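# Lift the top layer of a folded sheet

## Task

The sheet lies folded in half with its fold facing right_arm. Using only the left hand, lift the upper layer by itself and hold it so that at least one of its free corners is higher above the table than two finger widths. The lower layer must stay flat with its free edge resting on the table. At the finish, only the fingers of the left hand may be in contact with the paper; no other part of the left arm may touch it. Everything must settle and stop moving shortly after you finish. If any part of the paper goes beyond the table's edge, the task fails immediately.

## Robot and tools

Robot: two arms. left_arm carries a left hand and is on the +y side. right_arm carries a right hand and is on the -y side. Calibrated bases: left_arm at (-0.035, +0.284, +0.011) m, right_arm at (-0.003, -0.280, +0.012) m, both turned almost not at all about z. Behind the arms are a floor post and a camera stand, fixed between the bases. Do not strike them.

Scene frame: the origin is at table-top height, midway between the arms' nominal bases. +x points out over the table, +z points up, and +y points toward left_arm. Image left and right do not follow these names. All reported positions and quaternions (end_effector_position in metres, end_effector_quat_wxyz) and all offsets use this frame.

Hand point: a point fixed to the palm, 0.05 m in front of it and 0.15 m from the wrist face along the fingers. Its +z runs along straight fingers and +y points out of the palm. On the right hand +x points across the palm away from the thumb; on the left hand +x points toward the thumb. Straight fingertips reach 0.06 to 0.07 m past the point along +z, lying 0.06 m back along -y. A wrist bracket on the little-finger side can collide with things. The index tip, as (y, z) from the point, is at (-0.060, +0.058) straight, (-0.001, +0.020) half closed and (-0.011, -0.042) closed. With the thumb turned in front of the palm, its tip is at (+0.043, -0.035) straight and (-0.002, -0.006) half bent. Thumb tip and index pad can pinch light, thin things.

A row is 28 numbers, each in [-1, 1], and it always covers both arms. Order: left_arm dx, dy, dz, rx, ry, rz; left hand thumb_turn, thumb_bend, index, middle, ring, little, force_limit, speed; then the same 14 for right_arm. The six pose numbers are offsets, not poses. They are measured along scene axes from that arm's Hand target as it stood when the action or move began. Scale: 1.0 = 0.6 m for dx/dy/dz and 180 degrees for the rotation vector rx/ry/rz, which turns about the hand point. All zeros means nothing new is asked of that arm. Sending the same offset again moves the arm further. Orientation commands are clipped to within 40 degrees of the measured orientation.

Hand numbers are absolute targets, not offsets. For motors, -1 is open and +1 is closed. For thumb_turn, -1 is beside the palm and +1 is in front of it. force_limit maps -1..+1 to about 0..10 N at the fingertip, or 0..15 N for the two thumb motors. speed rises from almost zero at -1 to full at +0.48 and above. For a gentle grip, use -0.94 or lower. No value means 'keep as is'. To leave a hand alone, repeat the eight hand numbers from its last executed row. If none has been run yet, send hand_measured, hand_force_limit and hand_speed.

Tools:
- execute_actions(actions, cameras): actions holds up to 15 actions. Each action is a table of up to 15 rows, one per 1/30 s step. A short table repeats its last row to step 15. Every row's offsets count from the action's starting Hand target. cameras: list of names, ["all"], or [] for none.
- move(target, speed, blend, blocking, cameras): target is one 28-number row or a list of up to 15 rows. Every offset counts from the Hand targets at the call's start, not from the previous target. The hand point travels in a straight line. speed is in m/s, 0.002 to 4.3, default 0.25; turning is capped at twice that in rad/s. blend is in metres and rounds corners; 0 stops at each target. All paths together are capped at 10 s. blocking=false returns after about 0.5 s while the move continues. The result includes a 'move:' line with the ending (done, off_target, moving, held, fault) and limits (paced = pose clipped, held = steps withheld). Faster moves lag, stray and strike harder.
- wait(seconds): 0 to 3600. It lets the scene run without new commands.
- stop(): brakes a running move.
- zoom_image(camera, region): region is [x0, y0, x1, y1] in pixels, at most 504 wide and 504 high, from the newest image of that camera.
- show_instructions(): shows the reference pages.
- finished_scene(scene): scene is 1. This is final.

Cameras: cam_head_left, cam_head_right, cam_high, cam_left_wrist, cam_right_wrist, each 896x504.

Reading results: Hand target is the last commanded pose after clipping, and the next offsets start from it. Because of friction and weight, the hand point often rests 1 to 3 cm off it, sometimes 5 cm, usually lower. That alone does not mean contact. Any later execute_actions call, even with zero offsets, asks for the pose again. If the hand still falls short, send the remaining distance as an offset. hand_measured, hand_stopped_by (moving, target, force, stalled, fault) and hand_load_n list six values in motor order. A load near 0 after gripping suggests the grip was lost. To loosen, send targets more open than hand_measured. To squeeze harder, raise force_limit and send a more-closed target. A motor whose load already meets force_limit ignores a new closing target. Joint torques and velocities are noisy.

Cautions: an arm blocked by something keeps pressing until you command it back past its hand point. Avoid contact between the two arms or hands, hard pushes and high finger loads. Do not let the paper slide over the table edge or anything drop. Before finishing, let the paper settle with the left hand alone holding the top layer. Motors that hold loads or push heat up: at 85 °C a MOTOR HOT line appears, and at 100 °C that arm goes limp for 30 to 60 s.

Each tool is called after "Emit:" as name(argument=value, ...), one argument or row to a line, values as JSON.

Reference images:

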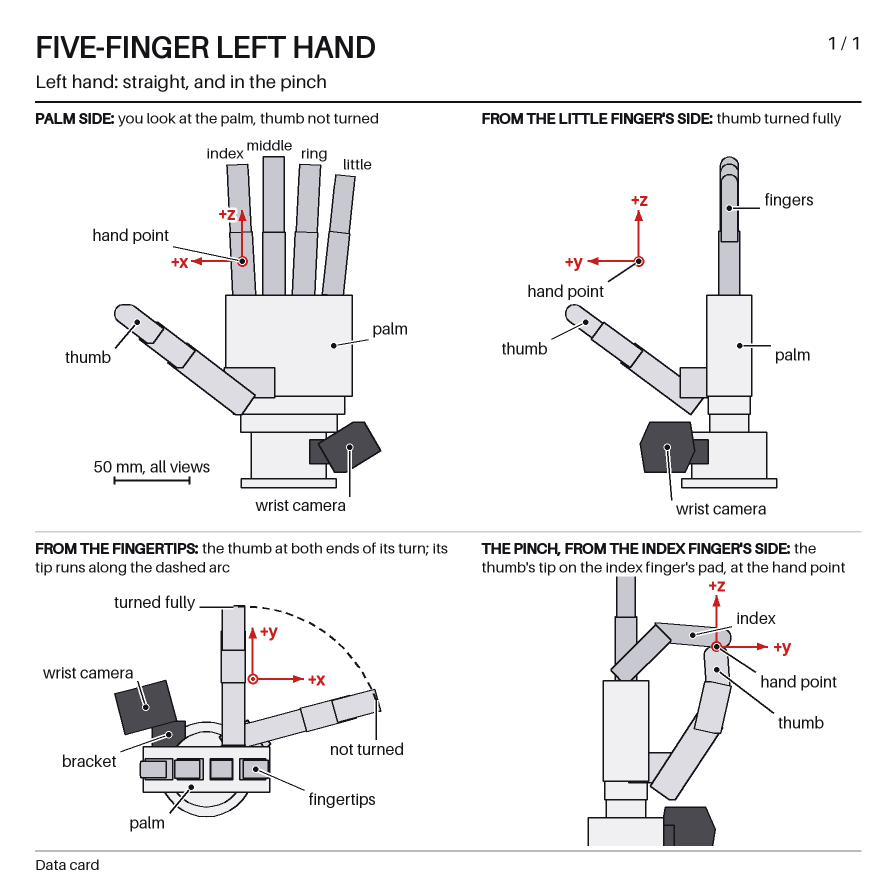

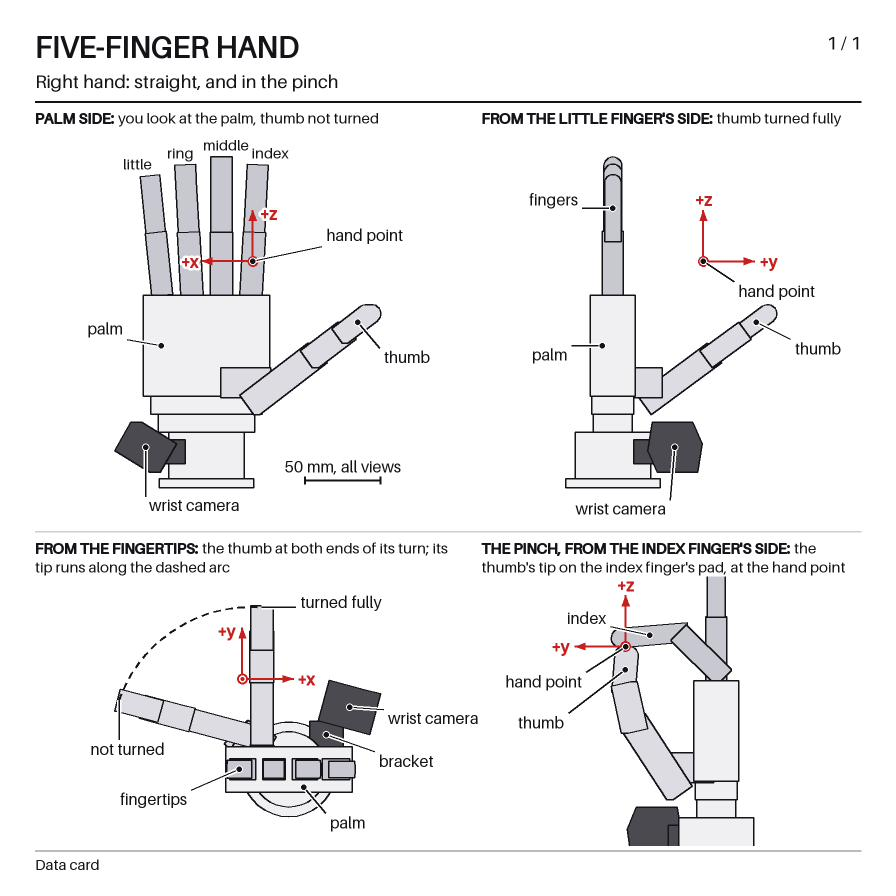

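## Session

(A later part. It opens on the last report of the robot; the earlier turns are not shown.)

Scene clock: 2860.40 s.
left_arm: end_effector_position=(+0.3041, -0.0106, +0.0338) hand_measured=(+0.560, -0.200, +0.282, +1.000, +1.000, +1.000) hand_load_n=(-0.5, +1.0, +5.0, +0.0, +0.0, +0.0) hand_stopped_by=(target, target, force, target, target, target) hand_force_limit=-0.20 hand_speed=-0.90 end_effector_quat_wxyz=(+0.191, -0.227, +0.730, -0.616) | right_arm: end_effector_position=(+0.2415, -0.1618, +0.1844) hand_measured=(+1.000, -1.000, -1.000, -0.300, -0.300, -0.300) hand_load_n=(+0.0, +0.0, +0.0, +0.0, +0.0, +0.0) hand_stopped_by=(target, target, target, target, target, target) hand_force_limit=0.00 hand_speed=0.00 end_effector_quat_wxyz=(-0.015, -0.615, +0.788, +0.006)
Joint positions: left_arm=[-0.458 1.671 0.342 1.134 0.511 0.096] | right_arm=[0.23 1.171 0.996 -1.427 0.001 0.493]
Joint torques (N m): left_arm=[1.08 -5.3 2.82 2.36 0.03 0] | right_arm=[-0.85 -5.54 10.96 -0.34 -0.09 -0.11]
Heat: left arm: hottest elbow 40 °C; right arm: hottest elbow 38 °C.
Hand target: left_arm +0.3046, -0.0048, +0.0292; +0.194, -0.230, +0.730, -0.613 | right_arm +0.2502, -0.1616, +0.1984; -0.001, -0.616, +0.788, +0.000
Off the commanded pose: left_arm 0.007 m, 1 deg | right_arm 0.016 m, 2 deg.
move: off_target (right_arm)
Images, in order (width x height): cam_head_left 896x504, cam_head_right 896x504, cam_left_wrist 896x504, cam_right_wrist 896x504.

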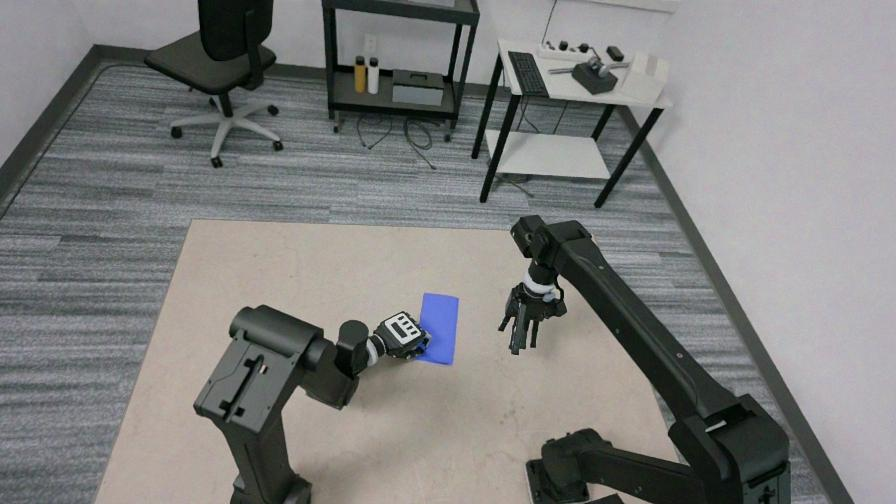

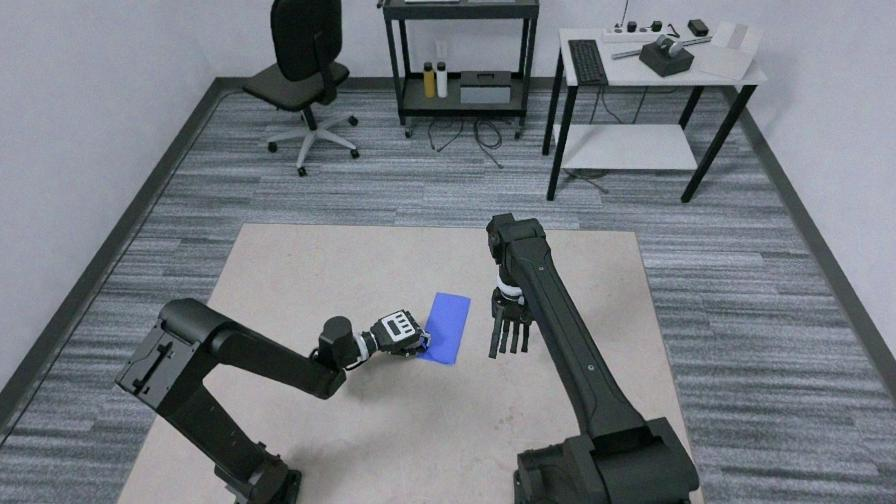

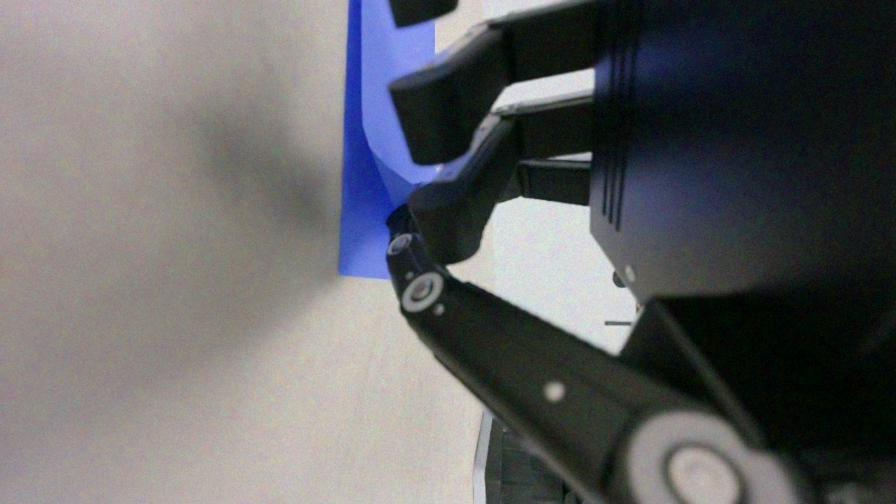

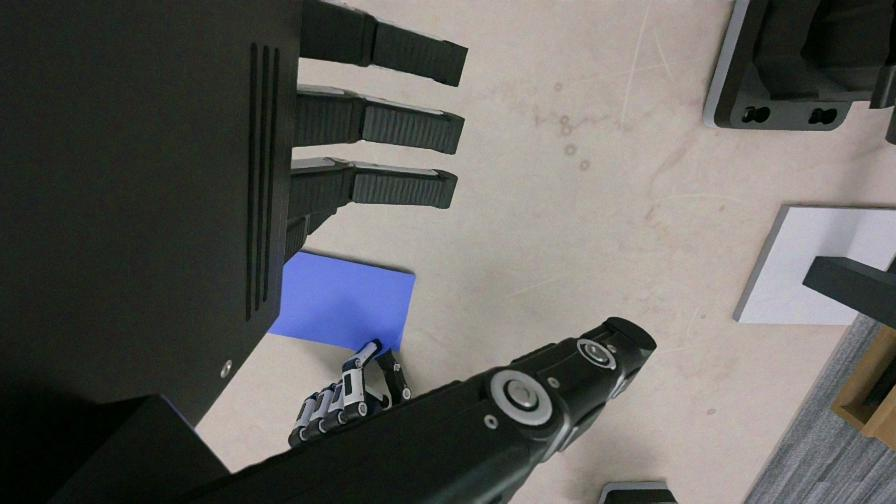

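Emit:
move(
  target=[0.003, -0.012, 0.045, 0, 0, 0, 0.56, -0.2, 0.4, 1, 1, 1, -0.2, -0.9, 0, 0, 0, 0, 0, 0, 1, -1, -1, -0.3, -0.3, -0.3, 0, 0],
  speed=0.04,
  cameras=["cam_left_wrist", "cam_right_wrist", "cam_head_left", "cam_head_right"],
)

Emit:
zoom_image(
  camera="cam_head_left",
  region=[400, 280, 500, 380],
)

Emit:
zoom_image(
  camera="cam_head_right",
  region=[400, 280, 500, 380],
)

Emit:
zoom_image(
  camera="cam_left_wrist",
  region=[280, 40, 500, 320],
)

Scene clock: 2872.20 s.
left_arm: end_effector_position=(+0.3044, -0.0081, +0.0505) hand_measured=(+0.560, -0.200, +0.282, +1.000, +1.000, +1.000) hand_load_n=(+0.0, +1.0, +5.0, +0.0, +0.0, +0.0) hand_stopped_by=(target, target, force, target, target, target) hand_force_limit=-0.20 hand_speed=-0.90 end_effector_quat_wxyz=(+0.192, -0.234, +0.732, -0.610) | right_arm: end_effector_position=(+0.2414, -0.1618, +0.1844) hand_measured=(+1.000, -1.000, -1.000, -0.300, -0.300, -0.300) hand_load_n=(+0.0, +0.0, +0.5, +0.0, +0.5, +0.0) hand_stopped_by=(target, target, target, target, target, target) hand_force_limit=0.00 hand_speed=0.00 end_effector_quat_wxyz=(-0.015, -0.615, +0.788, +0.006)
Joint positions: left_arm=[-0.458 1.569 0.342 1.018 0.497 0.096] | right_arm=[0.23 1.171 0.996 -1.427 0.001 0.493]
Joint torques (N m): left_arm=[-0.56 -6.48 4.83 1.44 -0.12 -0.05] | right_arm=[-0.97 -5.6 10.96 -0.34 -0.09 -0.11]
Heat: left arm: hottest elbow 40 °C; right arm: hottest elbow 40 °C.
Hand target: left_arm +0.3063, -0.0120, +0.0562; +0.194, -0.230, +0.730, -0.613 | right_arm +0.2502, -0.1616, +0.1984; -0.001, -0.616, +0.788, +0.000
Off the commanded pose: left_arm 0.007 m, 1 deg | right_arm 0.016 m, 2 deg.
move: done
Images, in order (width x height): cam_head_left 896x504, cam_head_right 896x504, cam_left_wrist 896x504, cam_right_wrist 896x504.

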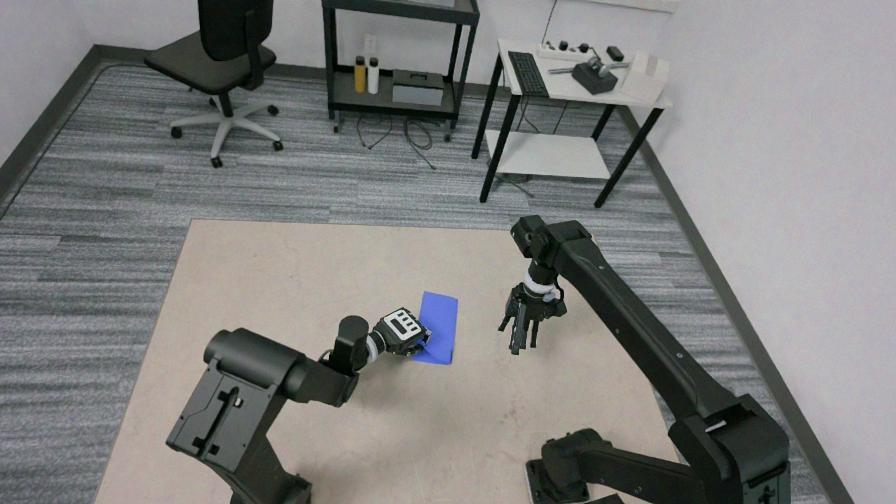

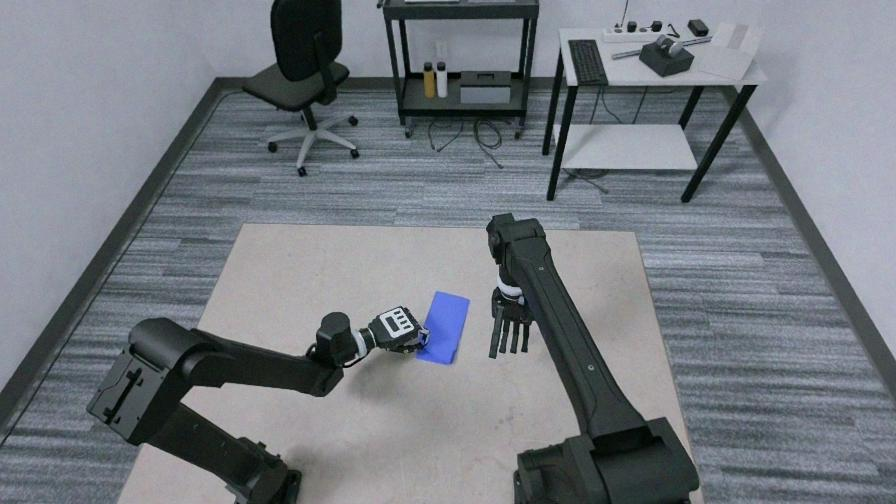

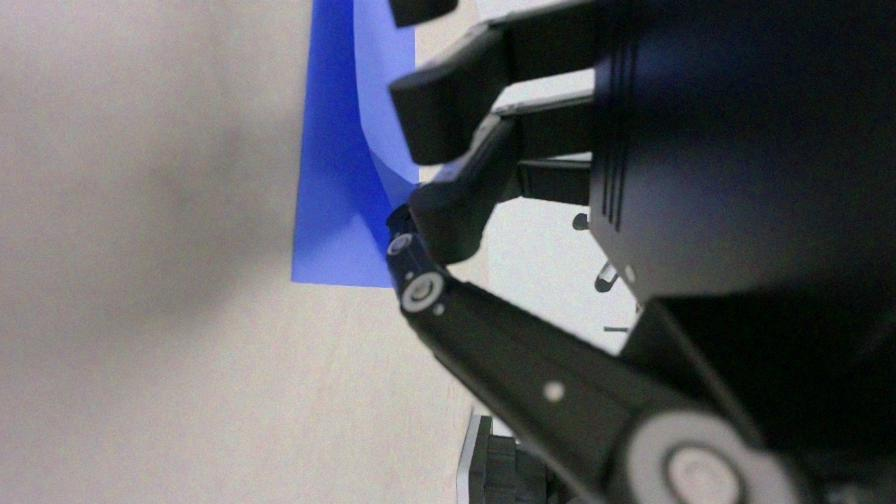

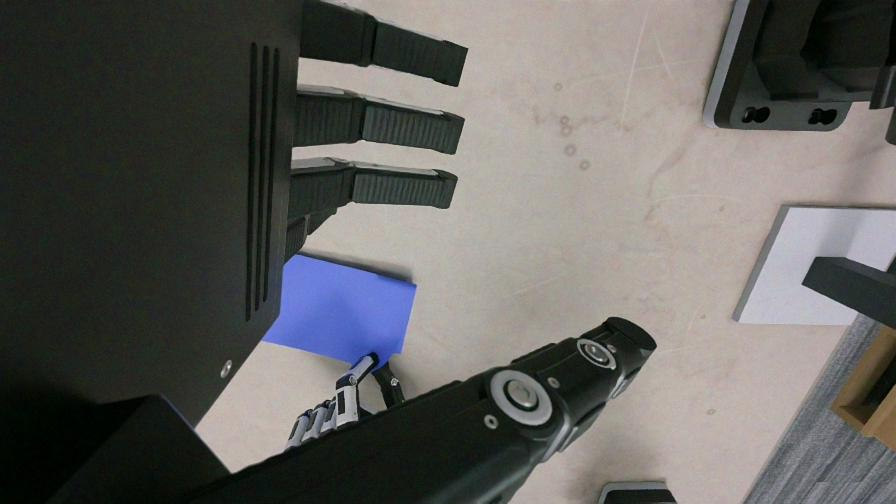

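Scaled by 5.040 from the camera's image (finer frame: 1280x720).

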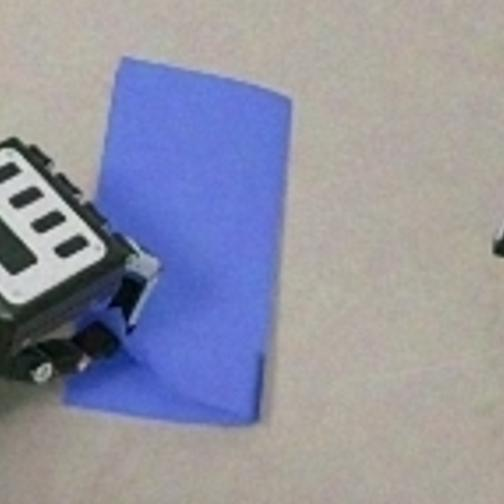

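Scaled by 5.040 from the camera's image (finer frame: 1280x720).

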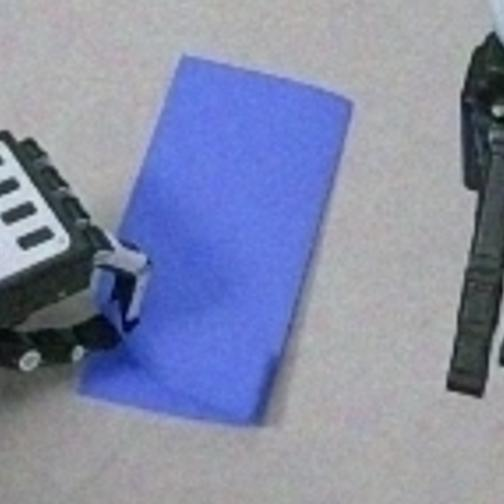

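Scaled by 1.800 from the camera's image (finer frame: 1280x720).

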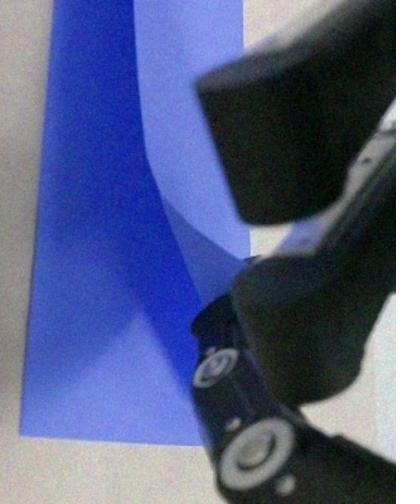

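Emit:
move(
  target=[0.001, -0.013, 0.028, 0, 0, 0, 0.56, -0.2, 0.4, 1, 1, 1, -0.2, -0.9, 0, 0, 0, 0, 0, 0, 1, -1, -1, -0.3, -0.3, -0.3, 0, 0],
  speed=0.04,
  cameras=["cam_left_wrist", "cam_head_left", "cam_head_right"],
)

Emit:
zoom_image(
  camera="cam_head_left",
  region=[400, 280, 500, 380],
)

Emit:
zoom_image(
  camera="cam_head_right",
  region=[400, 280, 500, 380],
)

Emit:
zoom_image(
  camera="cam_left_wrist",
  region=[260, 40, 500, 340],
)

Scene clock: 2896.43 s.
left_arm: end_effector_position=(+0.3004, -0.0098, +0.0606) hand_measured=(+0.560, -0.200, +0.282, +1.000, +1.000, +1.000) hand_load_n=(-0.5, +1.0, +5.0, +0.0, +0.0, -0.5) hand_stopped_by=(target, target, force, target, target, target) hand_force_limit=-0.20 hand_speed=-0.90 end_effector_quat_wxyz=(+0.191, -0.239, +0.736, -0.604) | right_arm: end_effector_position=(+0.2414, -0.1618, +0.1844) hand_measured=(+1.000, -1.000, -1.000, -0.300, -0.300, -0.300) hand_load_n=(+0.0, +0.0, +0.0, +0.0, +0.0, +0.0) hand_stopped_by=(target, target, target, target, target, target) hand_force_limit=0.00 hand_speed=0.00 end_effector_quat_wxyz=(-0.015, -0.615, +0.788, +0.006)
Joint positions: left_arm=[-0.474 1.498 0.342 0.933 0.475 0.096] | right_arm=[0.23 1.171 0.996 -1.427 0.001 0.493]
Joint torques (N m): left_arm=[-1.14 -6.18 6.65 1.46 -0.12 -0.12] | right_arm=[-0.85 -5.6 10.97 -0.35 -0.08 -0.1]
Motor temperatures (°C): left_arm=[29 39 40 31 30 31] | right_arm=[32 34 41 32 32 33]
Heat: left arm: hottest elbow 40 °C; right arm: hottest elbow 41 °C.
Hand target: left_arm +0.3070, -0.0198, +0.0728; +0.194, -0.231, +0.730, -0.613 | right_arm +0.2502, -0.1616, +0.1984; -0.001, -0.616, +0.788, +0.000
Off the commanded pose: left_arm 0.017 m, 2 deg | right_arm 0.016 m, 2 deg.
move: off_target (left_arm)
Images, in order (width x height): cam_head_left 896x504, cam_head_right 896x504, cam_left_wrist 896x504.

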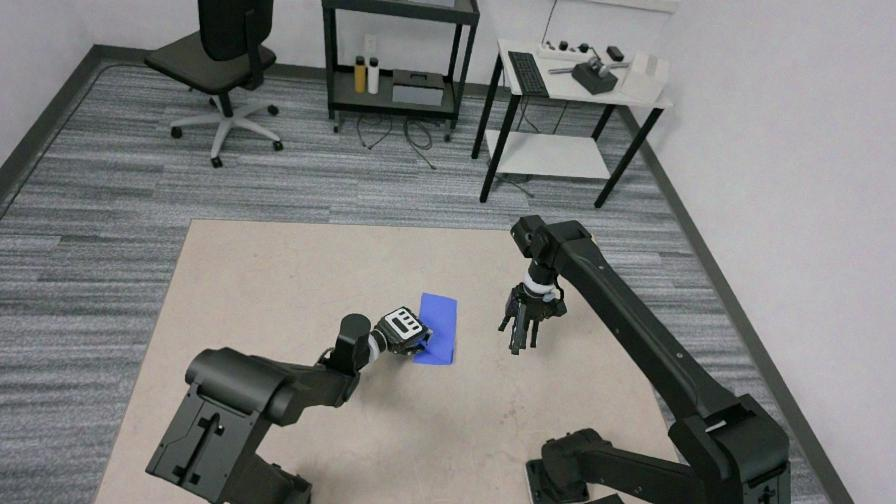

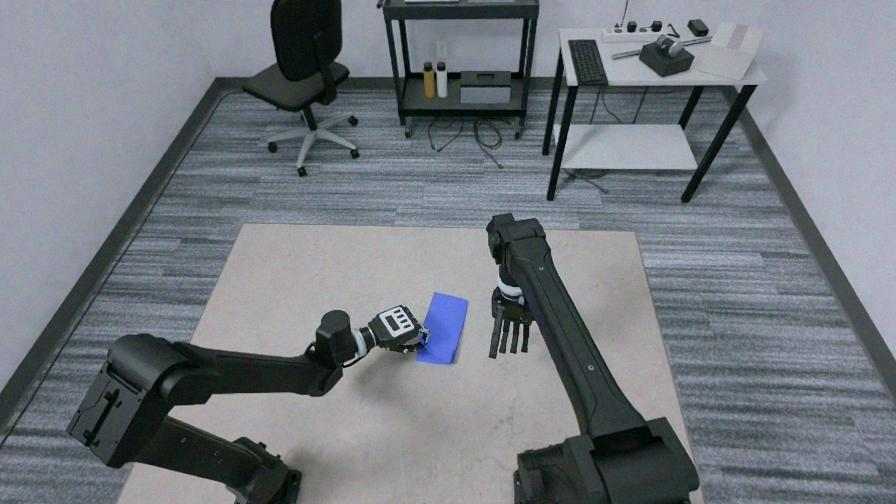

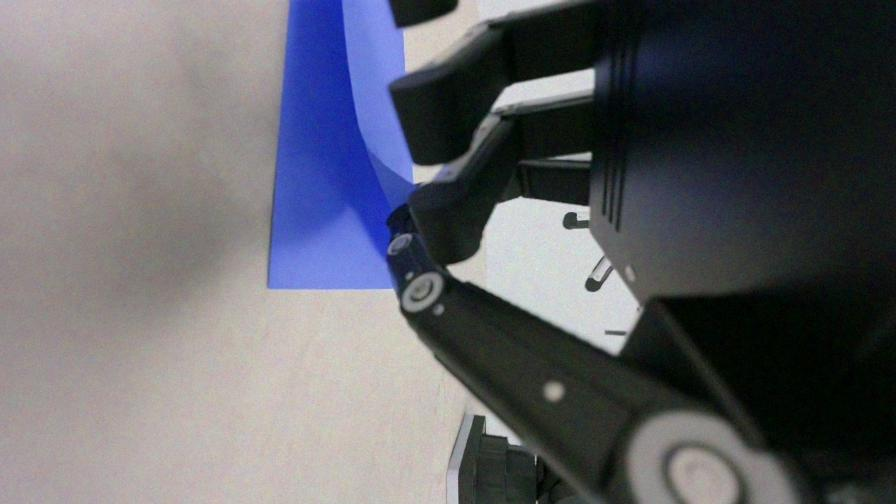

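Scaled by 5.040 from the camera's image (finer frame: 1280x720).

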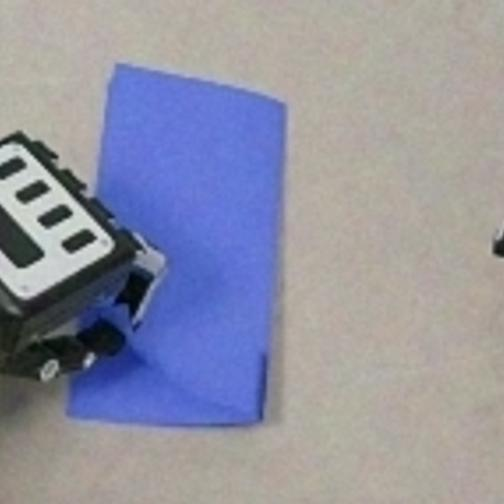

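Scaled by 5.040 from the camera's image (finer frame: 1280x720).

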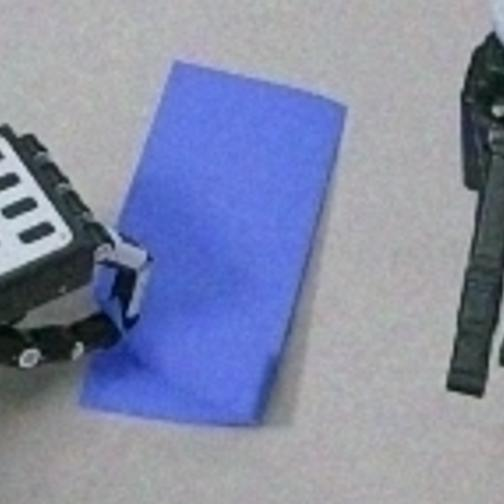

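Scaled by 1.680 from the camera's image (finer frame: 1280x720).

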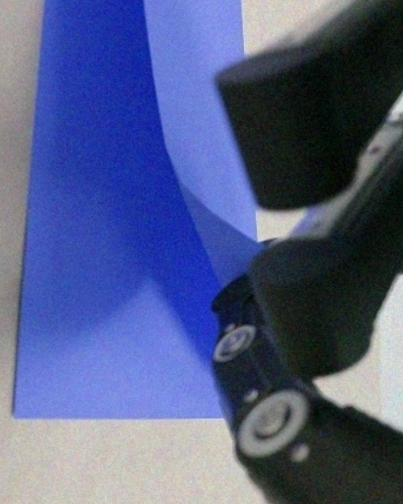

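Emit:
move(
  target=[0.0083, -0.018, 0.0287, 0, 0, 0, 0.56, -0.2, 0.4, 1, 1, 1, -0.2, -0.9, 0, 0, 0, 0, 0, 0, 1, -1, -1, -0.3, -0.3, -0.3, 0, 0],
  speed=0.04,
  cameras=["cam_left_wrist", "cam_head_left", "cam_head_right"],
)

Emit:
zoom_image(
  camera="cam_head_left",
  region=[400, 280, 500, 380],
)

Emit:
zoom_image(
  camera="cam_head_right",
  region=[400, 280, 500, 380],
)

Emit:
zoom_image(
  camera="cam_left_wrist",
  region=[240, 40, 500, 340],
)

Scene clock: 2908.37 s.
left_arm: end_effector_position=(+0.3029, -0.0187, +0.0740) hand_measured=(+0.560, -0.200, +0.282, +1.000, +1.000, +1.000) hand_load_n=(-0.5, +1.0, +5.5, +0.0, +0.0, +0.0) hand_stopped_by=(target, target, force, target, target, target) hand_force_limit=-0.20 hand_speed=-0.90 end_effector_quat_wxyz=(+0.190, -0.240, +0.738, -0.602) | right_arm: end_effector_position=(+0.2414, -0.1618, +0.1844) hand_measured=(+1.000, -1.000, -1.000, -0.300, -0.300, -0.300) hand_load_n=(+0.0, +0.0, +0.0, +0.0, +0.0, +0.0) hand_stopped_by=(target, target, target, target, target, target) hand_force_limit=0.00 hand_speed=0.00 end_effector_quat_wxyz=(-0.015, -0.615, +0.788, +0.006)
Joint positions: left_arm=[-0.497 1.445 0.369 0.848 0.452 0.092] | right_arm=[0.23 1.171 0.996 -1.427 0.001 0.493]
Joint torques (N m): left_arm=[-1.2 -6.07 7.83 1.43 -0.12 -0.13] | right_arm=[-0.79 -5.6 10.96 -0.38 -0.09 -0.1]
Heat: left arm: hottest elbow 41 °C; right arm: hottest elbow 42 °C.
Hand target: left_arm +0.3121, -0.0306, +0.0902; +0.194, -0.230, +0.730, -0.613 | right_arm +0.2502, -0.1616, +0.1984; -0.001, -0.616, +0.788, +0.000
Off the commanded pose: left_arm 0.022 m, 2 deg | right_arm 0.016 m, 2 deg.
move: off_target (left_arm)
Images, in order (width x height): cam_head_left 896x504, cam_head_right 896x504, cam_left_wrist 896x504.

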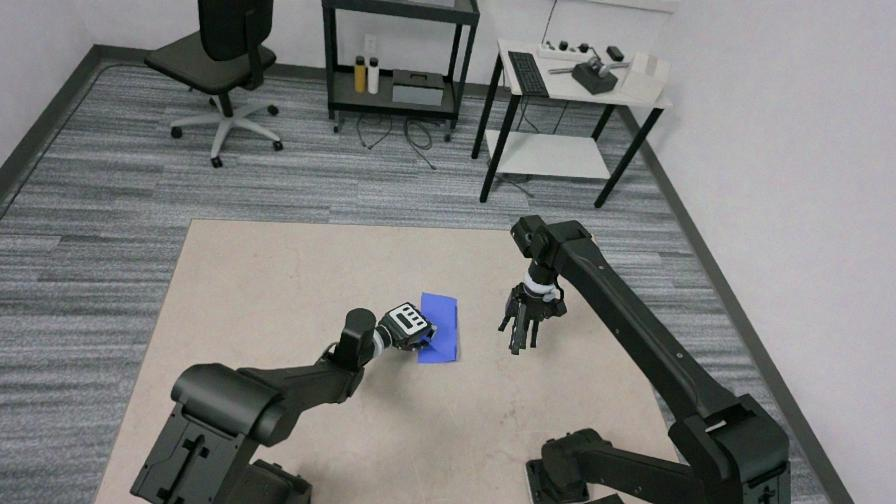

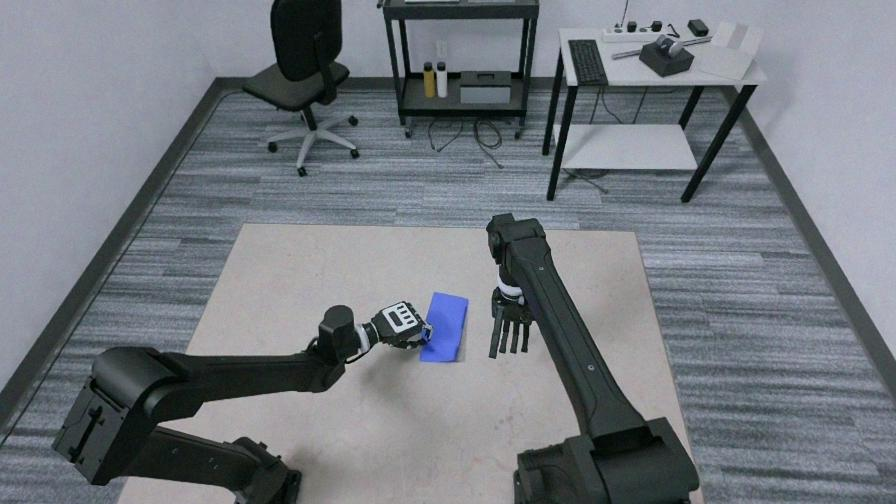

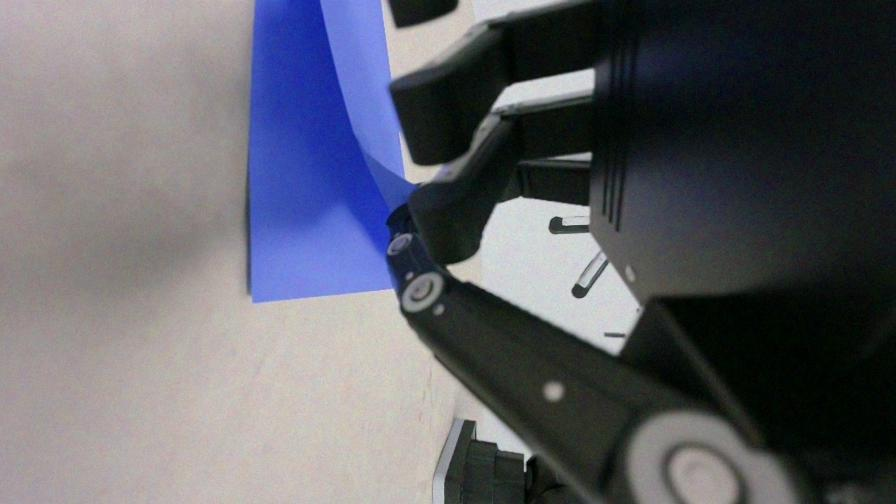

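Scaled by 5.040 from the camera's image (finer frame: 1280x720).

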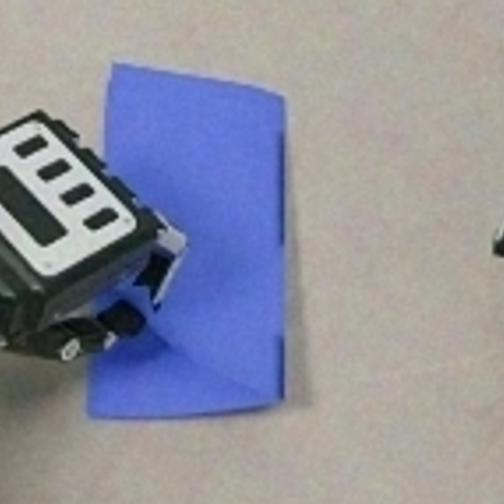

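Scaled by 5.040 from the camera's image (finer frame: 1280x720).

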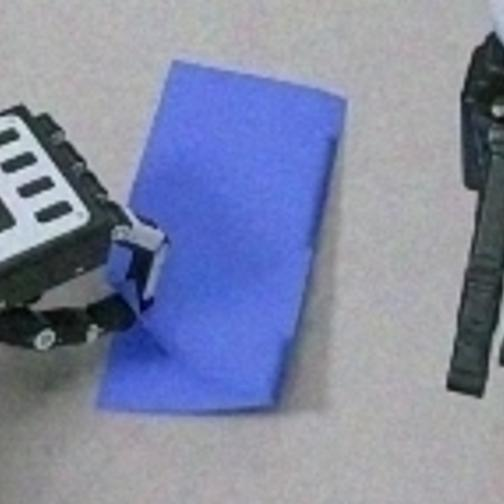

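Scaled by 1.680 from the camera's image (finer frame: 1280x720).

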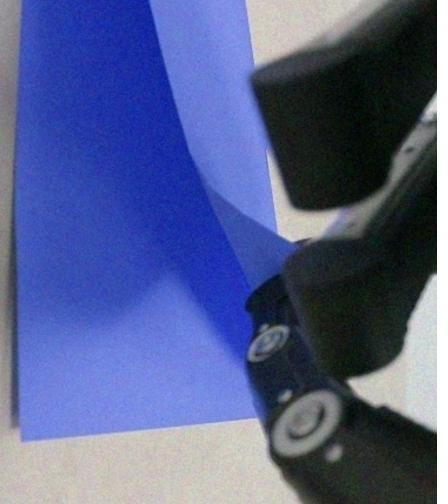

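Emit:
zoom_image(
  camera="cam_left_wrist",
  region=[340, 120, 460, 300],
)

Emit:
zoom_image(
  camera="cam_head_left",
  region=[410, 310, 460, 370],
)

Emit:
zoom_image(
  camera="cam_head_right",
  region=[410, 310, 460, 370],
)

Scaled by 2.800 from the camera's image (finer frame: 1280x720).

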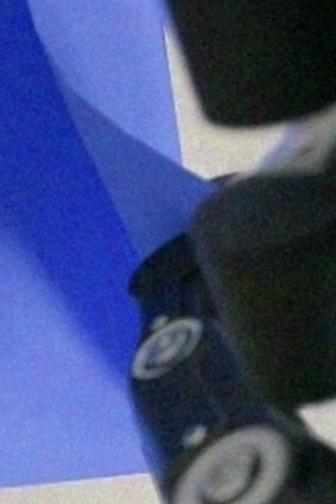

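Scaled by 8.400 from the camera's image (finer frame: 1280x720).

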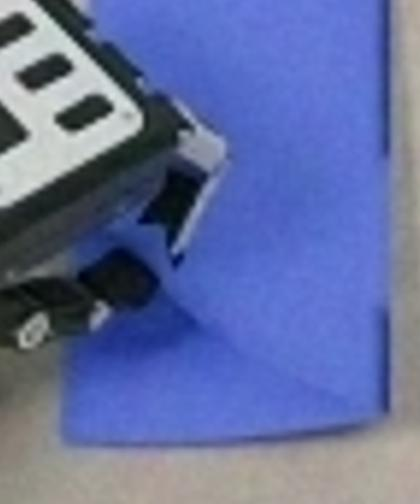

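Scaled by 8.400 from the camera's image (finer frame: 1280x720).

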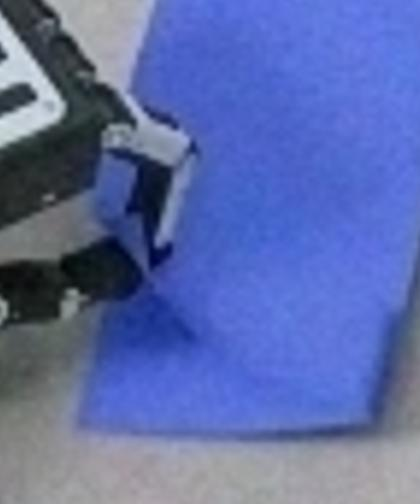

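Emit:
move(
  target=[-0.0125, 0.024, -0.05, 0, 0, 0, 0.56, -0.2, 0.4, 1, 1, 1, -0.2, -0.9, 0, 0, 0, 0, 0, 0, 1, -1, -1, -0.3, -0.3, -0.3, 0, 0],
  speed=0.03,
  cameras=["cam_left_wrist", "cam_head_left", "cam_head_right"],
)

Emit:
zoom_image(
  camera="cam_head_left",
  region=[400, 280, 500, 380],
)

Emit:
zoom_image(
  camera="cam_head_right",
  region=[400, 280, 500, 380],
)

Emit:
zoom_image(
  camera="cam_left_wrist",
  region=[240, 40, 500, 340],
)

Scene clock: 2948.50 s.
left_arm: end_effector_position=(+0.3032, -0.0219, +0.0648) hand_measured=(+0.560, -0.200, +0.282, +1.000, +1.000, +1.000) hand_load_n=(+0.0, +1.0, +5.5, +0.0, +0.0, +0.0) hand_stopped_by=(target, target, force, target, target, target) hand_force_limit=-0.20 hand_speed=-0.90 end_effector_quat_wxyz=(+0.192, -0.225, +0.731, -0.615) | right_arm: end_effector_position=(+0.2414, -0.1618, +0.1844) hand_measured=(+1.000, -1.000, -1.000, -0.300, -0.300, -0.300) hand_load_n=(+0.0, +0.0, +0.0, +0.5, +0.0, +0.0) hand_stopped_by=(target, target, target, target, target, target) hand_force_limit=0.00 hand_speed=0.00 end_effector_quat_wxyz=(-0.015, -0.615, +0.788, +0.006)
Joint positions: left_arm=[-0.494 1.526 0.36 0.973 0.476 0.092] | right_arm=[0.23 1.171 0.996 -1.427 0.001 0.493]
Joint torques (N m): left_arm=[1.14 -4.72 4.04 2.4 0.03 -0.04] | right_arm=[-0.91 -5.54 10.96 -0.32 -0.09 -0.1]
Heat: left arm: hottest elbow 44 °C; right arm: hottest elbow 43 °C.
Hand target: left_arm +0.3044, -0.0163, +0.0602; +0.194, -0.230, +0.730, -0.613 | right_arm +0.2502, -0.1616, +0.1984; -0.001, -0.616, +0.788, +0.000
Off the commanded pose: left_arm 0.007 m, 1 deg | right_arm 0.016 m, 2 deg.
move: done
Images, in order (width x height): cam_head_left 896x504, cam_head_right 896x504, cam_left_wrist 896x504.

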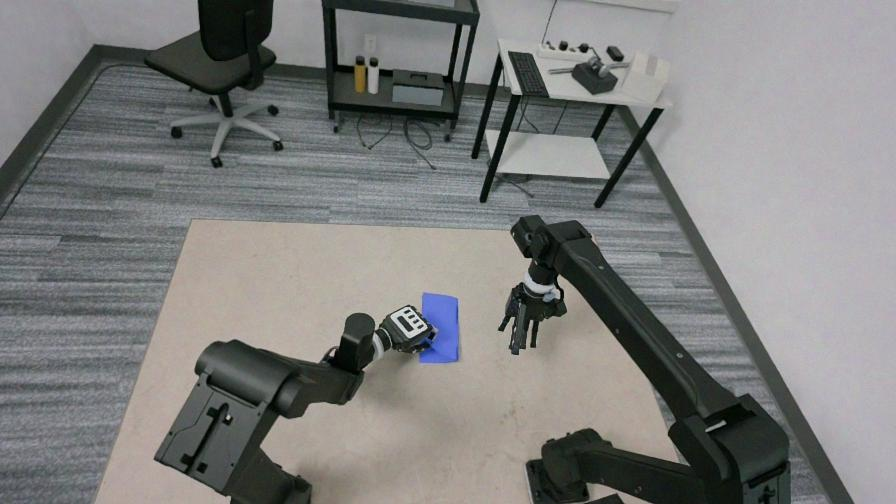

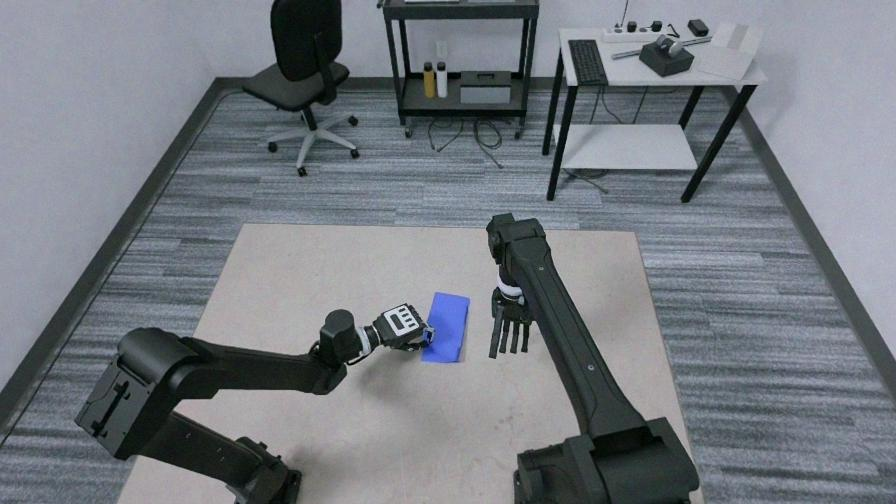

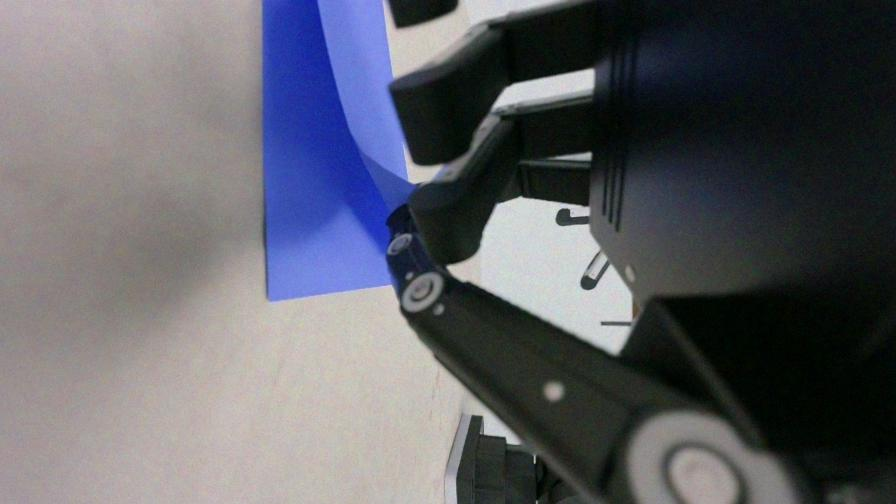

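Scaled by 5.040 from the camera's image (finer frame: 1280x720).

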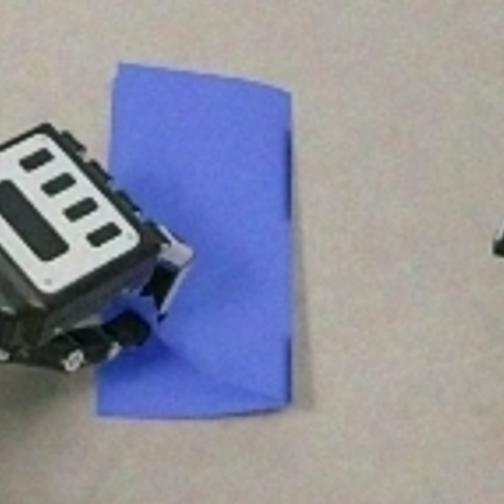

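Scaled by 5.040 from the camera's image (finer frame: 1280x720).

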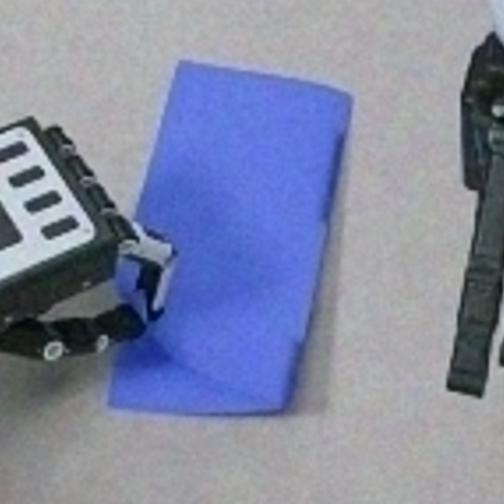

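Scaled by 1.680 from the camera's image (finer frame: 1280x720).

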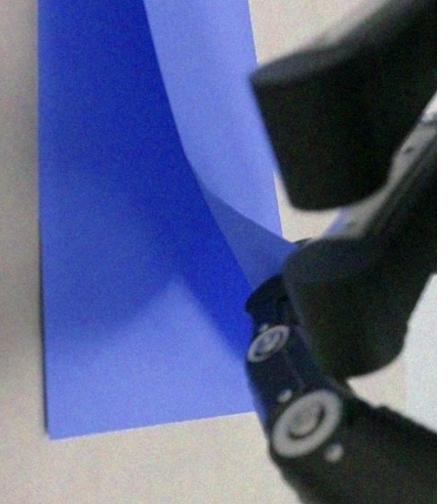

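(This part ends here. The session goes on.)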